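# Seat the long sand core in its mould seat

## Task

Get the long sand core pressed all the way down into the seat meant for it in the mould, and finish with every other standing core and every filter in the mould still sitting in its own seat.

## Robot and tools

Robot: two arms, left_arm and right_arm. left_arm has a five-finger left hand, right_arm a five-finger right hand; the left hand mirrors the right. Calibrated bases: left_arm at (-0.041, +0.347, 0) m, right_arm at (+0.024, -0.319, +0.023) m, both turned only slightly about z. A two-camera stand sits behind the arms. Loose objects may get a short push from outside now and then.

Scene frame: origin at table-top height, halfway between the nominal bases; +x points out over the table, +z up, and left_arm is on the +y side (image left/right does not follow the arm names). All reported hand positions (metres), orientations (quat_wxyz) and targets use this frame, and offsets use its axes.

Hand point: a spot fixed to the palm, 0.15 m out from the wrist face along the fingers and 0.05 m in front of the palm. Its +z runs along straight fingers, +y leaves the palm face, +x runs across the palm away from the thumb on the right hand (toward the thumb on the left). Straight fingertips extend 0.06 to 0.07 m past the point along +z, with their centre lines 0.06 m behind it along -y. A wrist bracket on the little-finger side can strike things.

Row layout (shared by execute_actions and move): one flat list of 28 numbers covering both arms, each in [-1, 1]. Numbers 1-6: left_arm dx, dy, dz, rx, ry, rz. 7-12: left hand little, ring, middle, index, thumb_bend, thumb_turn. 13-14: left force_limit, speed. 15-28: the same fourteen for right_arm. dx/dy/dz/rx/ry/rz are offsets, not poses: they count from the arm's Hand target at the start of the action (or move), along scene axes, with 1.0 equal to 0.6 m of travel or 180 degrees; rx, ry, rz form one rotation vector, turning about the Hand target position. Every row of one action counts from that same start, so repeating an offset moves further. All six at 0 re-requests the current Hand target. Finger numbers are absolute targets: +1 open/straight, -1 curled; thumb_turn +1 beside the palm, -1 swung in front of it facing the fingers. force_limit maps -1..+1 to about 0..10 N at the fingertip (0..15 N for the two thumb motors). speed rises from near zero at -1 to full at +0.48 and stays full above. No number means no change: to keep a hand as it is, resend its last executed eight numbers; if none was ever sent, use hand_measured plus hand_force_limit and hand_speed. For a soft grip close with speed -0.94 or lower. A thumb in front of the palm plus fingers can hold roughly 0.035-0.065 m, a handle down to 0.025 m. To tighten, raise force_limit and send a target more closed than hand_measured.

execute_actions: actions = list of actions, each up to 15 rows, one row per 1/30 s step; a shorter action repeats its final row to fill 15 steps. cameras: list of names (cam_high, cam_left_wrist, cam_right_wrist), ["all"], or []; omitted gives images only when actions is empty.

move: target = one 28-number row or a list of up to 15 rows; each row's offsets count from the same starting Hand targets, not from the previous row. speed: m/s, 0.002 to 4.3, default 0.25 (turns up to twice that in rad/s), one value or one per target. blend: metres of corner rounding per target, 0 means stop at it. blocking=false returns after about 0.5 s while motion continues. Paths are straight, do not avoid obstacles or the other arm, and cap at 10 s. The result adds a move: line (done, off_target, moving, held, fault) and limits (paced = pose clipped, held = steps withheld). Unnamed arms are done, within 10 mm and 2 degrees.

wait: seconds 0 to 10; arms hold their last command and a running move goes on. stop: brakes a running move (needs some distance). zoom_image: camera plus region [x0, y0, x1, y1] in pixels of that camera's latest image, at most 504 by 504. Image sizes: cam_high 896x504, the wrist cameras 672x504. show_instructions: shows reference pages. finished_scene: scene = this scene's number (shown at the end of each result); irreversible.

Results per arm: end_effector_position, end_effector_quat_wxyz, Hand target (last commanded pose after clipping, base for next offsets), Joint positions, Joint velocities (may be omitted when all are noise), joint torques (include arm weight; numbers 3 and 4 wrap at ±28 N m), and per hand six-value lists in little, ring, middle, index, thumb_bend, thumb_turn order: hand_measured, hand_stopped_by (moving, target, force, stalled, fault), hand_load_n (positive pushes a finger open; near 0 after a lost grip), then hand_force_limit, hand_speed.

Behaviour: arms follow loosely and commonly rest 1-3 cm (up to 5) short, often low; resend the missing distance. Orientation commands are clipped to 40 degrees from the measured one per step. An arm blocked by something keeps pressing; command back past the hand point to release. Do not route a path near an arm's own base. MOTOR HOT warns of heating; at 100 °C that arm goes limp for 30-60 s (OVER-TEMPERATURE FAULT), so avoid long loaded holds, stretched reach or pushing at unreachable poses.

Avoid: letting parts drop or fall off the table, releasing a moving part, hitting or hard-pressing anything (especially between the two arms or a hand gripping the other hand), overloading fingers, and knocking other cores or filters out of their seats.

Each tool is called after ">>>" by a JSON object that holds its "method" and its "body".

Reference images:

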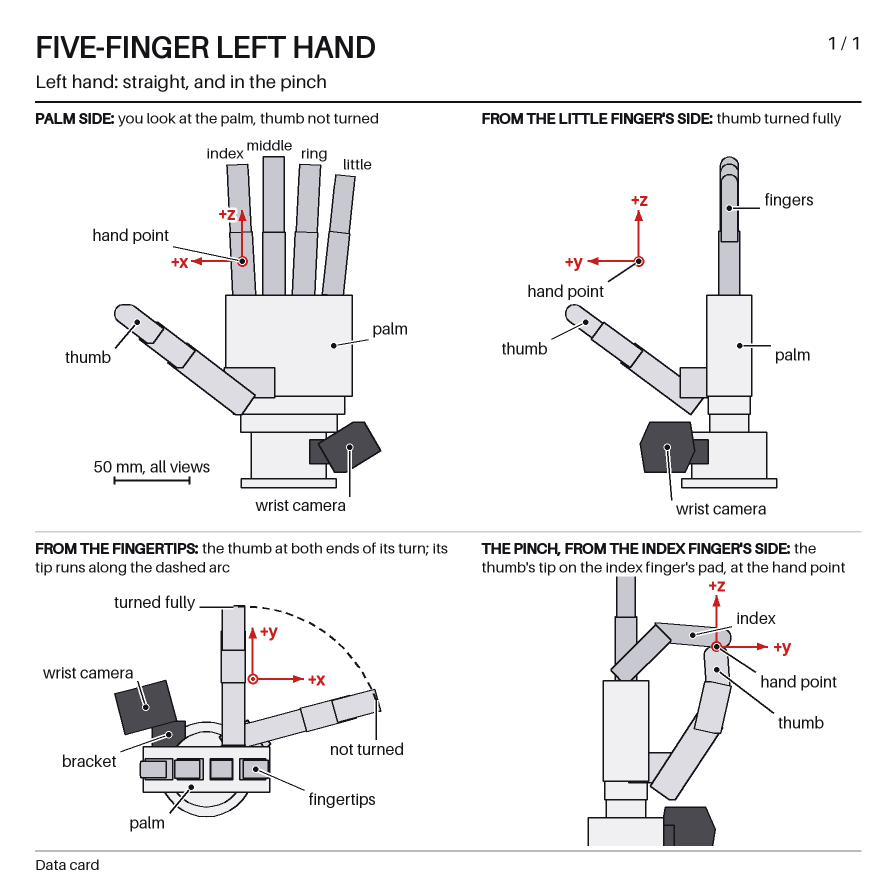

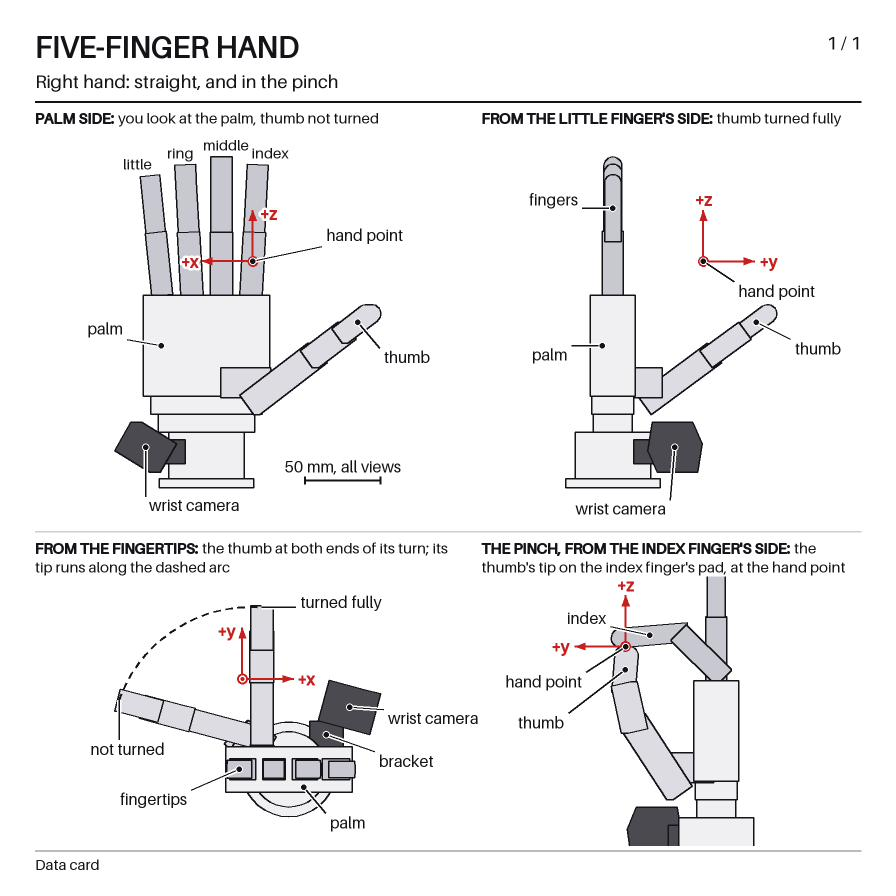

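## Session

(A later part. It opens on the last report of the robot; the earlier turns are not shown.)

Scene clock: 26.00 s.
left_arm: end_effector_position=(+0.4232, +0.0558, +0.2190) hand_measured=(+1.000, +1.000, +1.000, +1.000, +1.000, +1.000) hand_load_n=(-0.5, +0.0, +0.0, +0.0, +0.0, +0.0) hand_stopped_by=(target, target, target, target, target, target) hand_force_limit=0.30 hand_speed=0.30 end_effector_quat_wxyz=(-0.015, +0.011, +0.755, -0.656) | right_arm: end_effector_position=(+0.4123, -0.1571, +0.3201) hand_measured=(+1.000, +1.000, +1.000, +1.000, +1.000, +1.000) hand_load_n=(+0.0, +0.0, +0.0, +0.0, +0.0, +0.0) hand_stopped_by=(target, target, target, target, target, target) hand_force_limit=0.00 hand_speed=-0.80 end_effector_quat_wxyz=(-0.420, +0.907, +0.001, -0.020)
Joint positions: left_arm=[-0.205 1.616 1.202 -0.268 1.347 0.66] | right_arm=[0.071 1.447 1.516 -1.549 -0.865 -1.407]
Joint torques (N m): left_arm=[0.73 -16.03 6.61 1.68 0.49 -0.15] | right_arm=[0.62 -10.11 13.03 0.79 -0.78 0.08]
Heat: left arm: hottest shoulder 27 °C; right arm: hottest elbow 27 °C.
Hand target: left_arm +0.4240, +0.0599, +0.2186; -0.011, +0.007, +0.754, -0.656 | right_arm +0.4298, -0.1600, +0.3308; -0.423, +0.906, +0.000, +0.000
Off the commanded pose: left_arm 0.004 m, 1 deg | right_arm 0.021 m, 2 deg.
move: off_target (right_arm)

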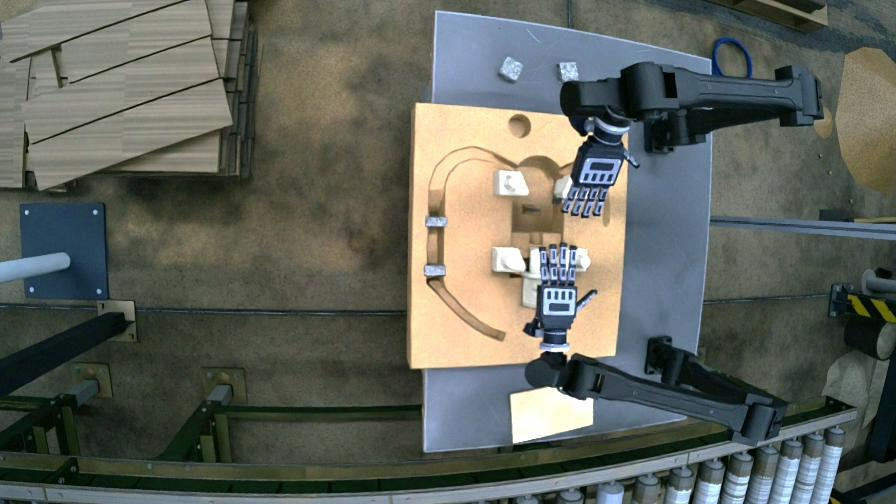

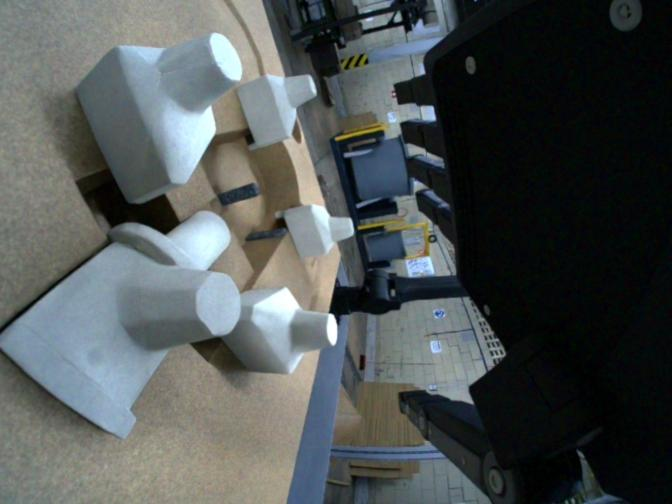

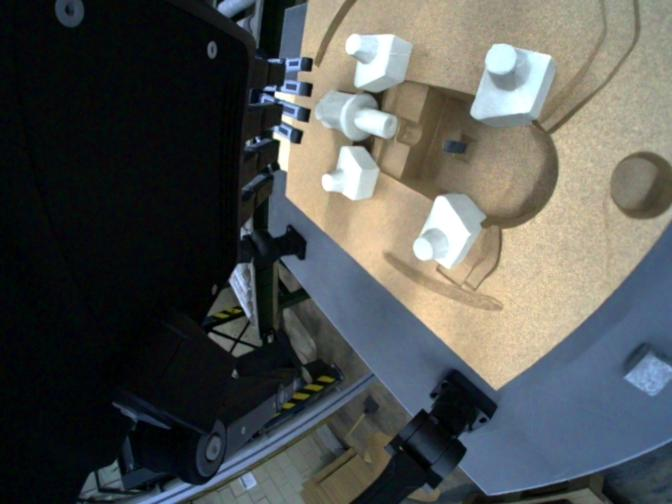

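>>> {"method": "move", "body": {"target": [[0,0.003,-0.105,0,0,0,1,1,1,1,1,1,0.3,0.3,0,0,0,0,0,0,1,1,1,1,1,1,0,-0.8],[0,0.003,-0.231,0,0,0,1,1,1,1,1,1,0.3,0.3,0,0,0,0,0,0,1,1,1,1,1,1,0,-0.8]], "speed": [0.12,0.06], "cameras": ["cam_right_wrist"]}}

>>> {"method": "move", "body": {"target": [0,0,-0.12,0,0,0,1,1,1,1,1,1,0.3,0.3,0,0,0,0,0,0,1,1,1,1,1,1,0,-0.8], "speed": 0.06, "cameras": ["cam_left_wrist","cam_right_wrist"]}}

>>> {"method": "zoom_image", "body": {"camera": "cam_right_wrist", "region": [280, 30, 460, 210]}}

Scene clock: 29.47 s.
left_arm: end_effector_position=(+0.4254, +0.0550, +0.1250) hand_measured=(+1.000, +1.000, +1.000, +1.000, +1.000, +1.000) hand_load_n=(+0.0, +0.0, +0.0, +0.0, +0.0, +0.0) hand_stopped_by=(target, target, target, target, target, target) hand_force_limit=0.30 hand_speed=0.30 end_effector_quat_wxyz=(+0.007, +0.042, +0.744, -0.666) | right_arm: end_effector_position=(+0.4123, -0.1571, +0.3201) hand_measured=(+1.000, +1.000, +1.000, +1.000, +1.000, +1.000) hand_load_n=(+0.0, +0.0, +0.0, +0.0, +0.0, +0.0) hand_stopped_by=(target, target, target, target, target, target) hand_force_limit=0.00 hand_speed=-0.80 end_effector_quat_wxyz=(-0.420, +0.907, +0.001, -0.020)
Joint positions: left_arm=[-0.203 1.748 1.065 0.083 1.372 0.658] | right_arm=[0.071 1.447 1.516 -1.549 -0.865 -1.407]
Joint torques (N m): left_arm=[0.97 -10.93 4.45 1.48 -0.34 -0.04] | right_arm=[0.15 -9.58 12.85 0.79 -0.75 0.11]
Heat: left arm: hottest shoulder 27 °C; right arm: hottest elbow 27 °C.
Hand target: left_arm +0.4241, +0.0617, +0.0800; -0.011, +0.008, +0.754, -0.656 | right_arm +0.4298, -0.1600, +0.3308; -0.423, +0.906, +0.000, +0.000
Off the commanded pose: left_arm 0.045 m, 5 deg | right_arm 0.021 m, 2 deg.
move: off_target (left_arm, right_arm)
Images, in order (width x height): cam_right_wrist 672x504.

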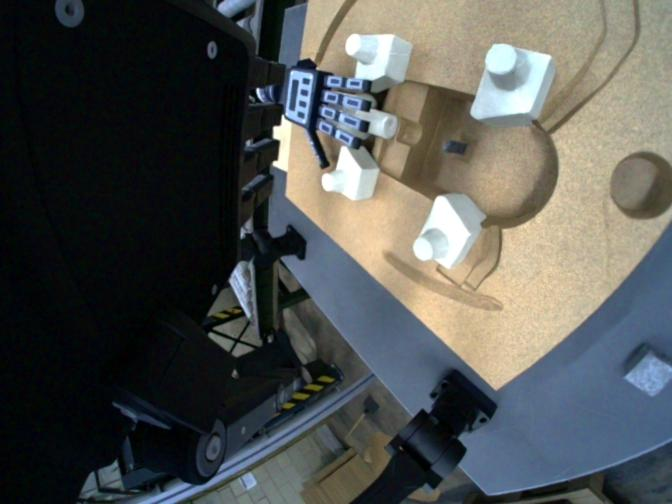

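Scene clock: 31.30 s.
left_arm: end_effector_position=(+0.4286, +0.0537, +0.1228) hand_measured=(+1.000, +1.000, +1.000, +1.000, +1.000, +1.000) hand_load_n=(+0.0, -0.5, +0.0, +0.0, +0.0, +0.0) hand_stopped_by=(target, target, target, target, target, target) hand_force_limit=0.30 hand_speed=0.30 end_effector_quat_wxyz=(+0.033, +0.081, +0.729, -0.679) | right_arm: end_effector_position=(+0.4123, -0.1571, +0.3201) hand_measured=(+1.000, +1.000, +1.000, +1.000, +1.000, +1.000) hand_load_n=(-0.5, +0.0, +0.0, +0.0, +0.0, +0.0) hand_stopped_by=(target, target, target, target, target, target) hand_force_limit=0.00 hand_speed=-0.80 end_effector_quat_wxyz=(-0.420, +0.907, +0.001, -0.020)
Joint positions: left_arm=[-0.2 1.765 1.04 0.246 1.408 0.633] | right_arm=[0.071 1.447 1.516 -1.549 -0.865 -1.407]
Joint torques (N m): left_arm=[0.91 -3.84 1.74 0.76 -1.63 0.42] | right_arm=[0.62 -9.7 13.08 0.68 -0.74 0.1]
Heat: left arm: hottest shoulder 27 °C; right arm: hottest elbow 27 °C.
Hand target: left_arm +0.4240, +0.0618, +0.0079; -0.011, +0.007, +0.754, -0.656 | right_arm +0.4298, -0.1600, +0.3308; -0.423, +0.906, +0.000, +0.000
Off the commanded pose: left_arm 0.115 m, 11 deg | right_arm 0.021 m, 2 deg.
move: off_target (left_arm, right_arm)
Images, in order (width x height): cam_left_wrist 672x504, cam_right_wrist 672x504.

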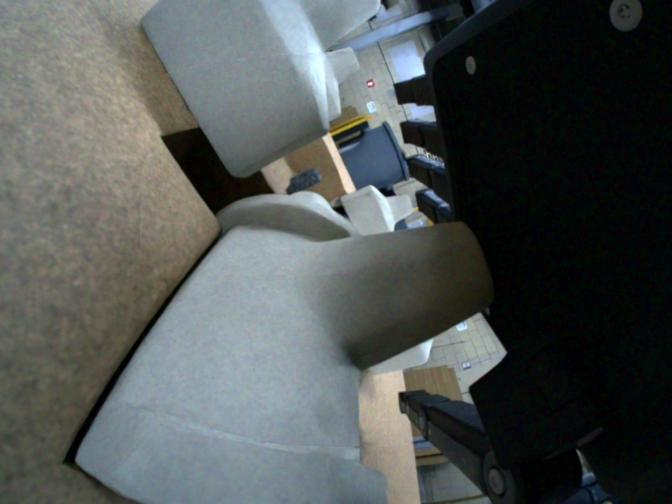

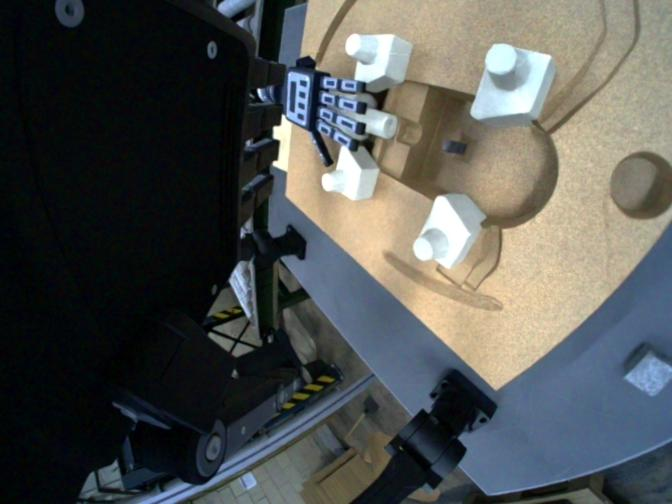

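Scaled by 2.800 from the camera's 672x504 image, which has a finer 960x720 frame.

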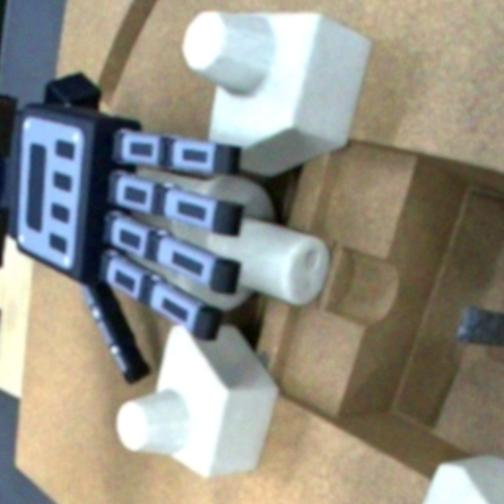

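>>> {"method": "move", "body": {"target": [[0,0,0.34,0,0,0,1,1,1,1,1,1,0.3,0.3,0,0,0,0,0,0,1,1,1,1,1,1,0,-0.8],[0.0,0.19,0.34,0,0,0,1,1,1,1,1,1,0.3,0.3,0,0,0,0,0,0,1,1,1,1,1,1,0,-0.8]], "speed": 0.25, "blend": 0.03, "cameras": ["all"]}}

>>> {"method": "zoom_image", "body": {"camera": "cam_left_wrist", "region": [110, 100, 300, 310]}}

>>> {"method": "zoom_image", "body": {"camera": "cam_right_wrist", "region": [280, 30, 460, 210]}}

Scene clock: 36.43 s.
left_arm: end_effector_position=(+0.4120, +0.1802, +0.2054) hand_measured=(+1.000, +1.000, +1.000, +1.000, +1.000, +1.000) hand_load_n=(+0.0, +0.0, +0.0, +0.0, +0.0, -0.5) hand_stopped_by=(target, target, target, target, target, target) hand_force_limit=0.30 hand_speed=0.30 end_effector_quat_wxyz=(-0.014, -0.010, +0.754, -0.656) | right_arm: end_effector_position=(+0.4123, -0.1571, +0.3201) hand_measured=(+1.000, +1.000, +1.000, +1.000, +1.000, +1.000) hand_load_n=(+0.0, +0.0, +0.0, +0.0, +0.0, -0.5) hand_stopped_by=(target, target, target, target, target, target) hand_force_limit=0.00 hand_speed=-0.80 end_effector_quat_wxyz=(-0.420, +0.907, +0.001, -0.020)
Joint positions: left_arm=[0.043 1.736 1.385 -1.525 1.425 1.845] | right_arm=[0.071 1.447 1.516 -1.549 -0.865 -1.407]
Joint torques (N m): left_arm=[-0.73 -14.74 9.73 -0.24 0.69 -0.03] | right_arm=[0.21 -10.05 13.01 0.95 -0.76 0.05]
Heat: left arm: hottest elbow 28 °C; right arm: hottest elbow 28 °C.
Hand target: left_arm +0.4240, +0.1757, +0.2121; -0.011, +0.007, +0.754, -0.656 | right_arm +0.4298, -0.1600, +0.3308; -0.423, +0.906, +0.000, +0.000
Off the commanded pose: left_arm 0.014 m, 2 deg | right_arm 0.021 m, 2 deg.
move: off_target (left_arm, right_arm)

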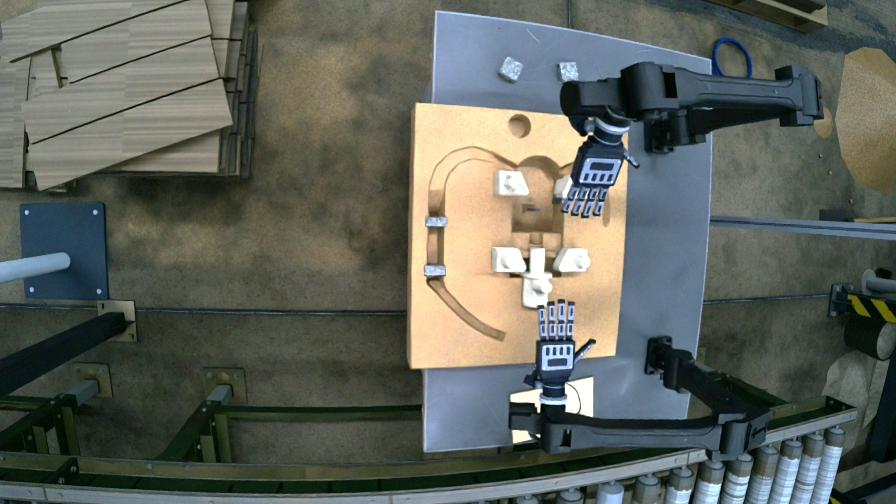

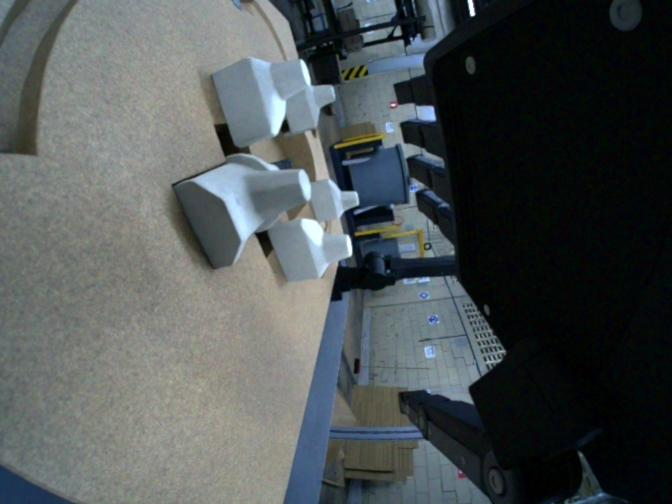

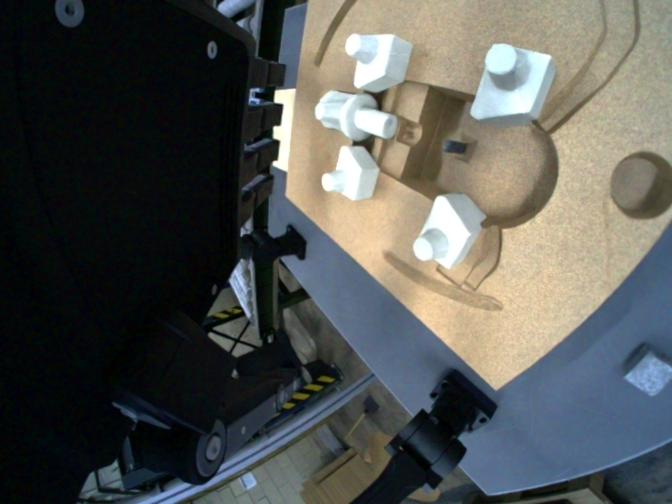

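Scaled by 2.400 from the camera's 672x504 image, which has a finer 960x720 frame.

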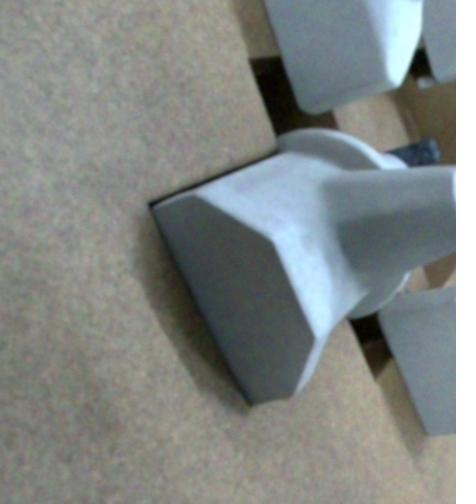

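Scaled by 2.800 from the camera's 672x504 image, which has a finer 960x720 frame.

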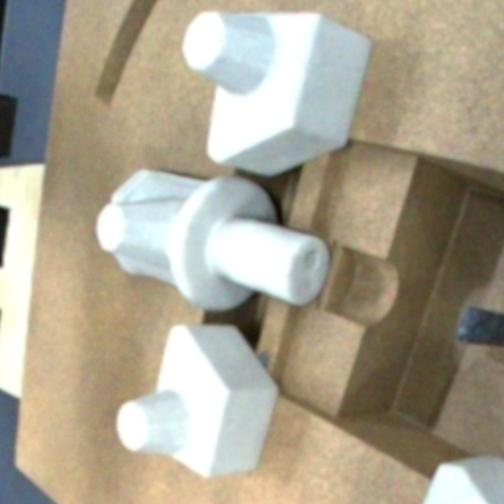

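>>> {"method": "zoom_image", "body": {"camera": "cam_left_wrist", "region": [160, 150, 280, 280]}}

>>> {"method": "zoom_image", "body": {"camera": "cam_high", "region": [485, 225, 595, 315]}}

Scaled by 3.877 from the camera's 672x504 image, which has a finer 960x720 frame.

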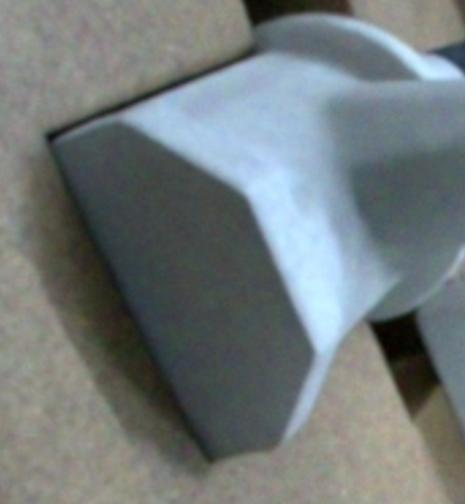

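Scaled by 4.582.

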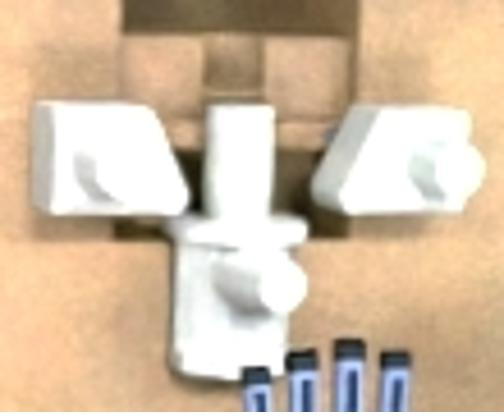

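>>> {"method": "move", "body": {"target": [[0,-0.19,0,0,0,0,1,1,1,1,1,1,0.3,0.3,0,0,0,0,0,0,1,1,1,1,1,1,0,-0.8],[0,-0.19,-0.1,0,0,0,1,1,1,1,1,1,0.3,0.3,0,0,0,0,0,0,1,1,1,1,1,1,0,-0.8],[0,-0.19,-0.34,0,0,0,1,1,1,1,1,1,0.3,0.3,0,0,0,0,0,0,1,1,1,1,1,1,0,-0.8],[0.06,-0.19,-0.34,0,0,0,1,1,1,1,1,1,0.3,0.3,0,0,0,0,0,0,1,1,1,1,1,1,0,-0.8],[-0.06,-0.19,-0.34,0,0,0,1,1,1,1,1,1,0.3,0.3,0,0,0,0,0,0,1,1,1,1,1,1,0,-0.8],[0,-0.24,-0.34,0,0,0,1,1,1,1,1,1,0.3,0.3,0,0,0,0,0,0,1,1,1,1,1,1,0,-0.8],[0,-0.14,-0.34,0,0,0,1,1,1,1,1,1,0.3,0.3,0,0,0,0,0,0,1,1,1,1,1,1,0,-0.8]], "speed": [0.25,0.15,0.08,0.1,0.1,0.1,0.1], "blend": [0.03,0.02,0.01,0.01,0.01,0.01,0], "cameras": ["cam_left_wrist","cam_right_wrist"]}}

Scene clock: 43.67 s.
left_arm: end_effector_position=(+0.4306, +0.0610, +0.1214) hand_measured=(+1.000, +1.000, +1.000, +1.000, +1.000, +1.000) hand_load_n=(+0.0, -0.5, -0.5, +0.0, +0.0, +0.0) hand_stopped_by=(target, target, target, target, target, target) hand_force_limit=0.30 hand_speed=0.30 end_effector_quat_wxyz=(+0.037, +0.088, +0.724, -0.683) | right_arm: end_effector_position=(+0.4123, -0.1571, +0.3201) hand_measured=(+1.000, +1.000, +1.000, +1.000, +1.000, +1.000) hand_load_n=(+0.0, +0.0, +0.0, +0.0, +0.0, +0.0) hand_stopped_by=(target, target, target, target, target, target) hand_force_limit=0.00 hand_speed=-0.80 end_effector_quat_wxyz=(-0.420, +0.907, +0.001, -0.020)
Joint positions: left_arm=[-0.184 1.771 1.037 0.261 1.43 0.644] | right_arm=[0.071 1.447 1.516 -1.549 -0.865 -1.407]
Joint torques (N m): left_arm=[3.72 -4.66 0.81 -0.23 -0.76 0.55] | right_arm=[0.56 -9.58 13.04 0.47 -0.79 0.1]
Heat: left arm: hottest elbow 28 °C; right arm: hottest elbow 28 °C.
Hand target: left_arm +0.4241, +0.0918, +0.0079; -0.011, +0.007, +0.754, -0.656 | right_arm +0.4298, -0.1600, +0.3308; -0.423, +0.906, +0.000, +0.000
Off the commanded pose: left_arm 0.118 m, 12 deg | right_arm 0.021 m, 2 deg.
move: off_target (left_arm, right_arm)
Images, in order (width x height): cam_left_wrist 672x504, cam_right_wrist 672x504.

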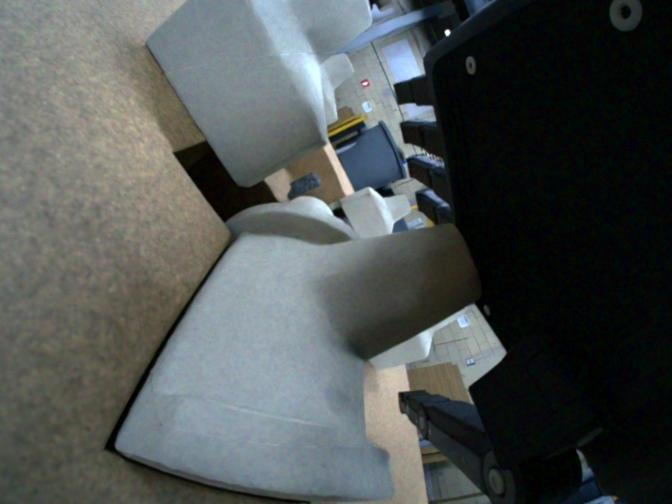

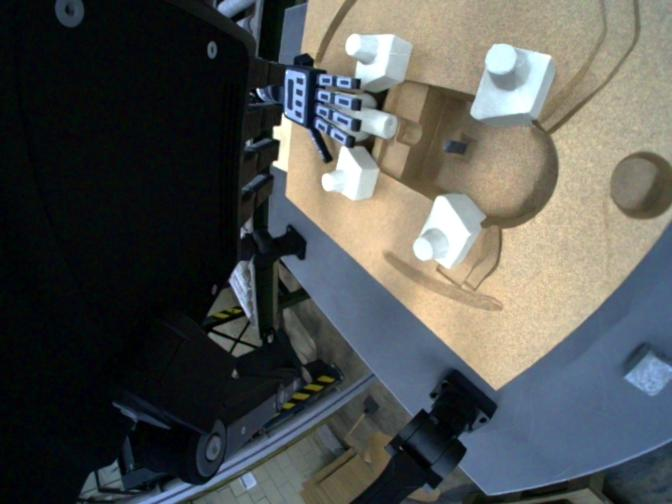

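>>> {"method": "move", "body": {"target": [[0,-0.03,-0.09,0,0,0,1,1,1,1,1,1,0.3,0.3,0,0,0,0,0,0,1,1,1,1,1,1,0,-0.8],[0,-0.05,0.335,0,0,0,1,1,1,1,1,1,0.3,0.3,0,0,0,0,0,0,1,1,1,1,1,1,0,-0.8],[0,0.14,0.335,0,0,0,1,1,1,1,1,1,0.3,0.3,0,0,0,0,0,0,1,1,1,1,1,1,0,-0.8]], "speed": [0.08,0.2,0.25], "blend": [0,0.02,0], "cameras": ["all"]}}

>>> {"method": "zoom_image", "body": {"camera": "cam_left_wrist", "region": [160, 150, 280, 280]}}

>>> {"method": "zoom_image", "body": {"camera": "cam_right_wrist", "region": [280, 30, 460, 210]}}

Scene clock: 50.23 s.
left_arm: end_effector_position=(+0.4120, +0.1802, +0.2024) hand_measured=(+1.000, +1.000, +1.000, +1.000, +1.000, +1.000) hand_load_n=(+0.0, +0.0, +0.0, -0.5, +0.0, +0.0) hand_stopped_by=(target, target, target, target, target, target) hand_force_limit=0.30 hand_speed=0.30 end_effector_quat_wxyz=(-0.014, -0.010, +0.754, -0.656) | right_arm: end_effector_position=(+0.4123, -0.1571, +0.3201) hand_measured=(+1.000, +1.000, +1.000, +1.000, +1.000, +1.000) hand_load_n=(+0.0, +0.0, +0.0, +0.0, +0.0, -0.5) hand_stopped_by=(target, target, target, target, target, target) hand_force_limit=0.00 hand_speed=-0.80 end_effector_quat_wxyz=(-0.420, +0.907, +0.001, -0.020)
Joint positions: left_arm=[0.043 1.74 1.381 -1.519 1.425 1.846] | right_arm=[0.071 1.447 1.516 -1.549 -0.865 -1.407]
Joint torques (N m): left_arm=[-0.67 -14.68 9.7 -0.21 0.68 -0.03] | right_arm=[0.26 -10.75 12.86 0.75 -0.74 0.1]
Heat: left arm: hottest elbow 28 °C; right arm: hottest elbow 29 °C.
Hand target: left_arm +0.4241, +0.1757, +0.2090; -0.011, +0.008, +0.754, -0.656 | right_arm +0.4298, -0.1600, +0.3308; -0.423, +0.906, +0.000, +0.000
Off the commanded pose: left_arm 0.014 m, 2 deg | right_arm 0.021 m, 2 deg.
move: off_target (left_arm, right_arm)

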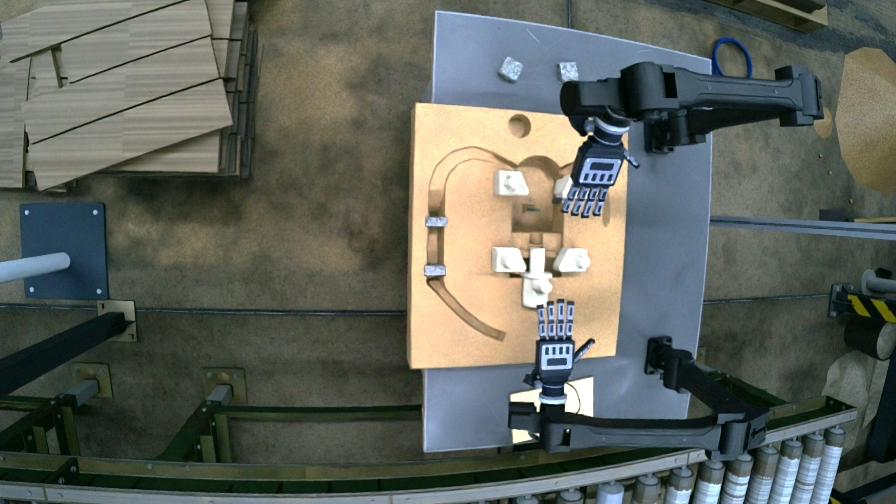

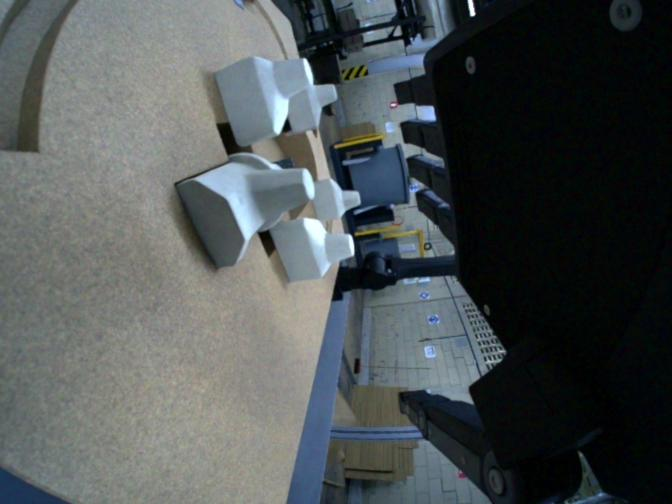

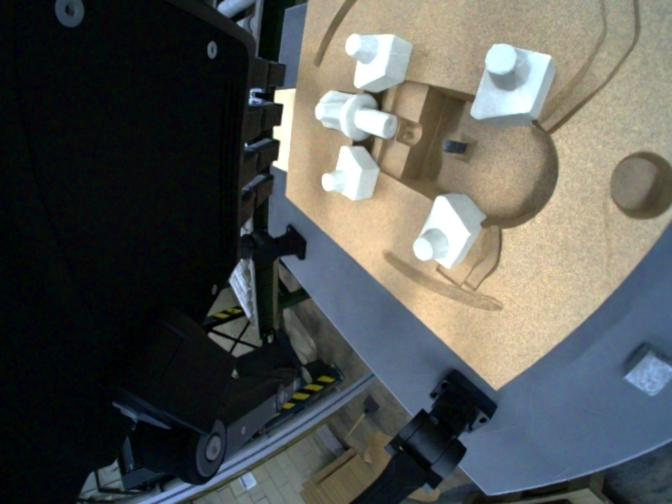

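Scaled by 3.877 from the camera's 672x504 image, which has a finer 960x720 frame.

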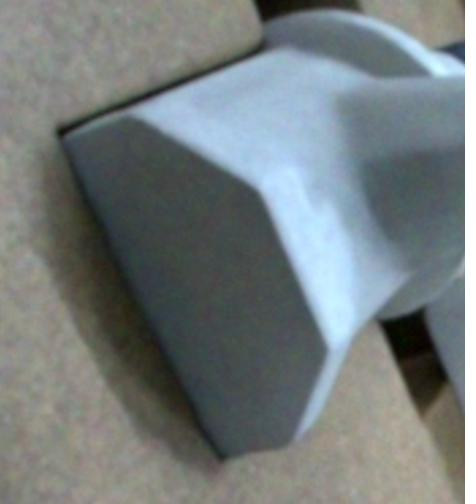

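Scaled by 2.800 from the camera's 672x504 image, which has a finer 960x720 frame.

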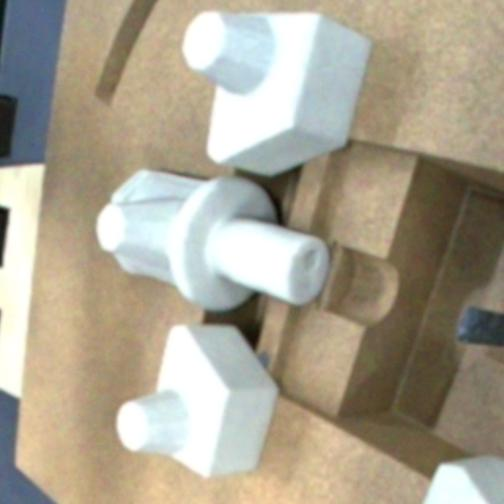

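>>> {"method": "move", "body": {"target": [[0,0,0,0,0,0,1,1,1,1,1,1,0.3,0.3,-0.0807,0.09,-0.1,0.2221,-0.0056,-0.0155,1,1,1,1,1,1,0,-0.8],[0,0,0,0,0,0,1,1,1,1,1,1,0.3,0.3,-0.0807,0.1108,-0.1768,0.2221,-0.0056,-0.0155,1,1,1,1,1,1,0,-0.8]], "speed": 0.25, "blend": 0.03, "cameras": ["cam_right_wrist"]}}

>>> {"method": "zoom_image", "body": {"camera": "cam_right_wrist", "region": [370, 60, 570, 250]}}

>>> {"method": "zoom_image", "body": {"camera": "cam_right_wrist", "region": [440, 100, 560, 260]}}

Scene clock: 55.60 s.
left_arm: end_effector_position=(+0.4121, +0.1802, +0.2024) hand_measured=(+1.000, +1.000, +1.000, +1.000, +1.000, +1.000) hand_load_n=(+0.0, +0.0, +0.0, +0.0, +0.0, -0.5) hand_stopped_by=(target, target, target, target, target, target) hand_force_limit=0.30 hand_speed=0.30 end_effector_quat_wxyz=(-0.014, -0.010, +0.754, -0.656) | right_arm: end_effector_position=(+0.3839, -0.0999, +0.2191) hand_measured=(+1.000, +1.000, +1.000, +1.000, +1.000, +1.000) hand_load_n=(+0.0, +0.0, -0.5, +0.0, +0.0, -0.5) hand_stopped_by=(target, target, target, target, target, target) hand_force_limit=0.00 hand_speed=-0.80 end_effector_quat_wxyz=(+0.693, -0.721, -0.011, +0.026)
Joint positions: left_arm=[0.043 1.74 1.381 -1.519 1.425 1.847] | right_arm=[0.02 1.426 0.916 -0.567 -1.526 -1.055]
Joint torques (N m): left_arm=[-0.73 -15.15 9.39 0.06 0.69 -0.08] | right_arm=[2.14 -11.11 8.02 0.91 -0.76 0.08]
Heat: left arm: hottest elbow 28 °C; right arm: hottest elbow 29 °C.
Hand target: left_arm +0.4234, +0.1756, +0.2090; -0.008, +0.005, +0.755, -0.655 (not the last commanded pose) | right_arm +0.3815, -0.0936, +0.2248; +0.707, -0.706, +0.018, -0.018
Off the commanded pose: left_arm 0.014 m, 2 deg | right_arm 0.009 m, 6 deg.
move: off_target (left_arm, right_arm); blend cut to 0.0239 m at target 1
Images, in order (width x height): cam_right_wrist 672x504.

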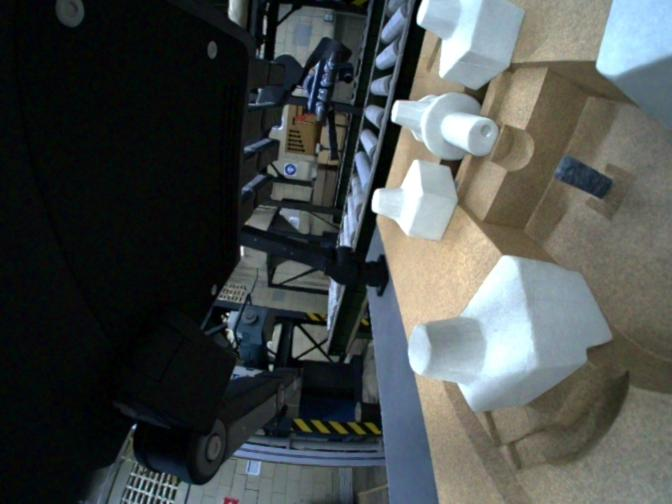

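Scaled by 2.520 from the camera's 672x504 image, which has a finer 960x720 frame.

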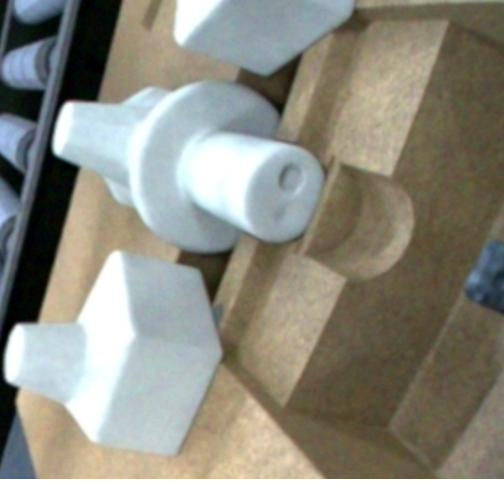

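Scaled by 3.150 from the camera's 672x504 image, which has a finer 960x720 frame.

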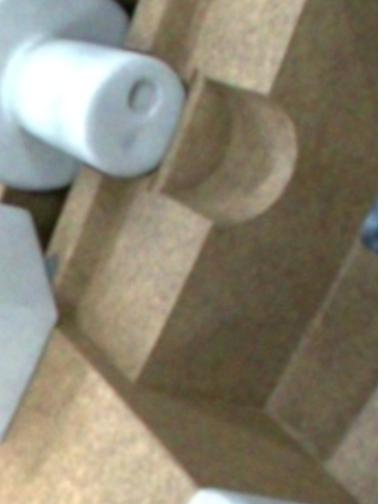

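>>> {"method": "move", "body": {"target": [0,-0.0287,0.001,0,0,0,1,1,1,1,1,1,0.3,0.3,0,0,0,0,0,0,1,1,1,1,1,1,0,-0.8], "speed": 0.15, "cameras": ["cam_left_wrist"]}}

>>> {"method": "zoom_image", "body": {"camera": "cam_left_wrist", "region": [140, 160, 260, 290]}}

Scene clock: 58.23 s.
left_arm: end_effector_position=(+0.4254, +0.1621, +0.2057) hand_measured=(+1.000, +1.000, +1.000, +1.000, +1.000, +1.000) hand_load_n=(+0.0, +0.0, +0.0, +0.0, +0.0, -0.5) hand_stopped_by=(target, target, target, target, target, target) hand_force_limit=0.30 hand_speed=0.30 end_effector_quat_wxyz=(-0.010, -0.001, +0.755, -0.656) | right_arm: end_effector_position=(+0.3838, -0.0999, +0.2192) hand_measured=(+1.000, +1.000, +1.000, +1.000, +1.000, +1.000) hand_load_n=(+0.0, +0.0, +0.0, +0.0, +0.0, -0.5) hand_stopped_by=(target, target, target, target, target, target) hand_force_limit=0.00 hand_speed=-0.80 end_effector_quat_wxyz=(+0.693, -0.721, -0.011, +0.026)
Joint positions: left_arm=[0.006 1.725 1.381 -1.309 1.431 1.639] | right_arm=[0.02 1.426 0.916 -0.567 -1.526 -1.055]
Joint torques (N m): left_arm=[-0.56 -17.14 6.54 0.65 0.75 -0.16] | right_arm=[2.78 -10.93 8.44 0.5 -0.75 0.05]
Heat: left arm: hottest elbow 28 °C; right arm: hottest elbow 29 °C.
Hand target: left_arm +0.4234, +0.1584, +0.2096; -0.008, +0.004, +0.755, -0.655 | right_arm +0.3815, -0.0945, +0.2249; +0.692, -0.721, -0.024, +0.023 (not the last commanded pose)
Off the commanded pose: left_arm 0.006 m, 1 deg | right_arm 0.009 m, 6 deg.
move: off_target (right_arm)
Images, in order (width x height): cam_left_wrist 672x504.

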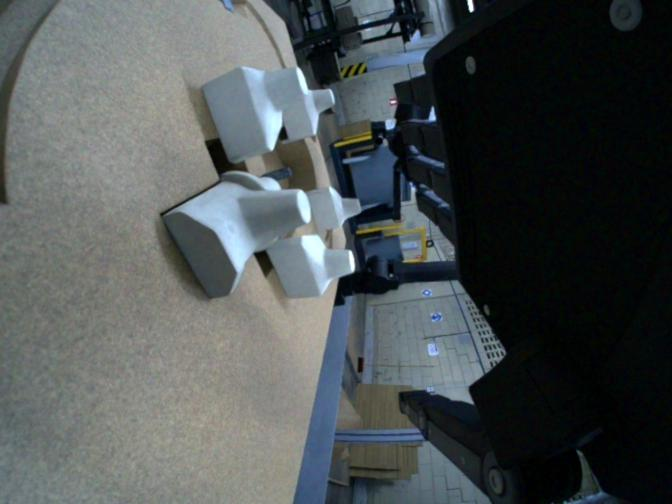

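Scaled by 3.877 from the camera's 672x504 image, which has a finer 960x720 frame.

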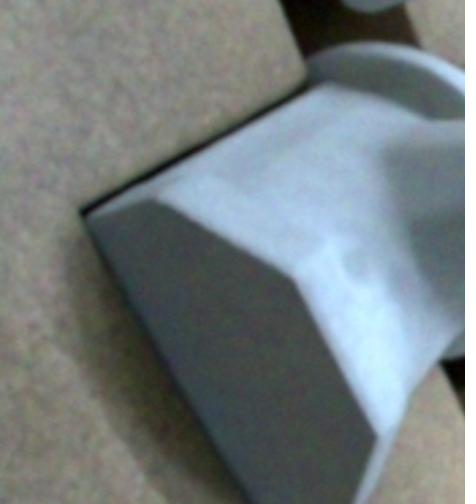

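>>> {"method": "zoom_image", "body": {"camera": "cam_left_wrist", "region": [145, 180, 265, 310]}}

Scaled by 3.877 from the camera's 672x504 image, which has a finer 960x720 frame.

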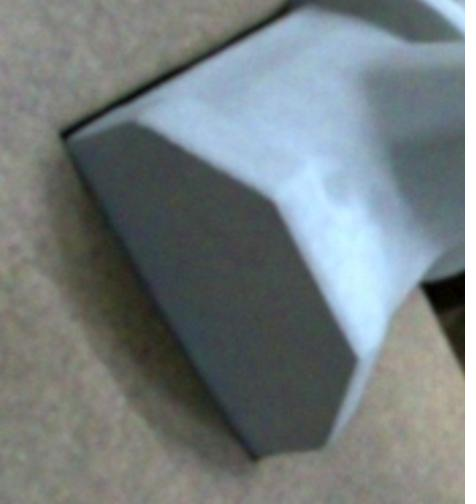

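>>> {"method": "finished_scene", "body": {"scene": 2}}

The scene is finished: the task was done.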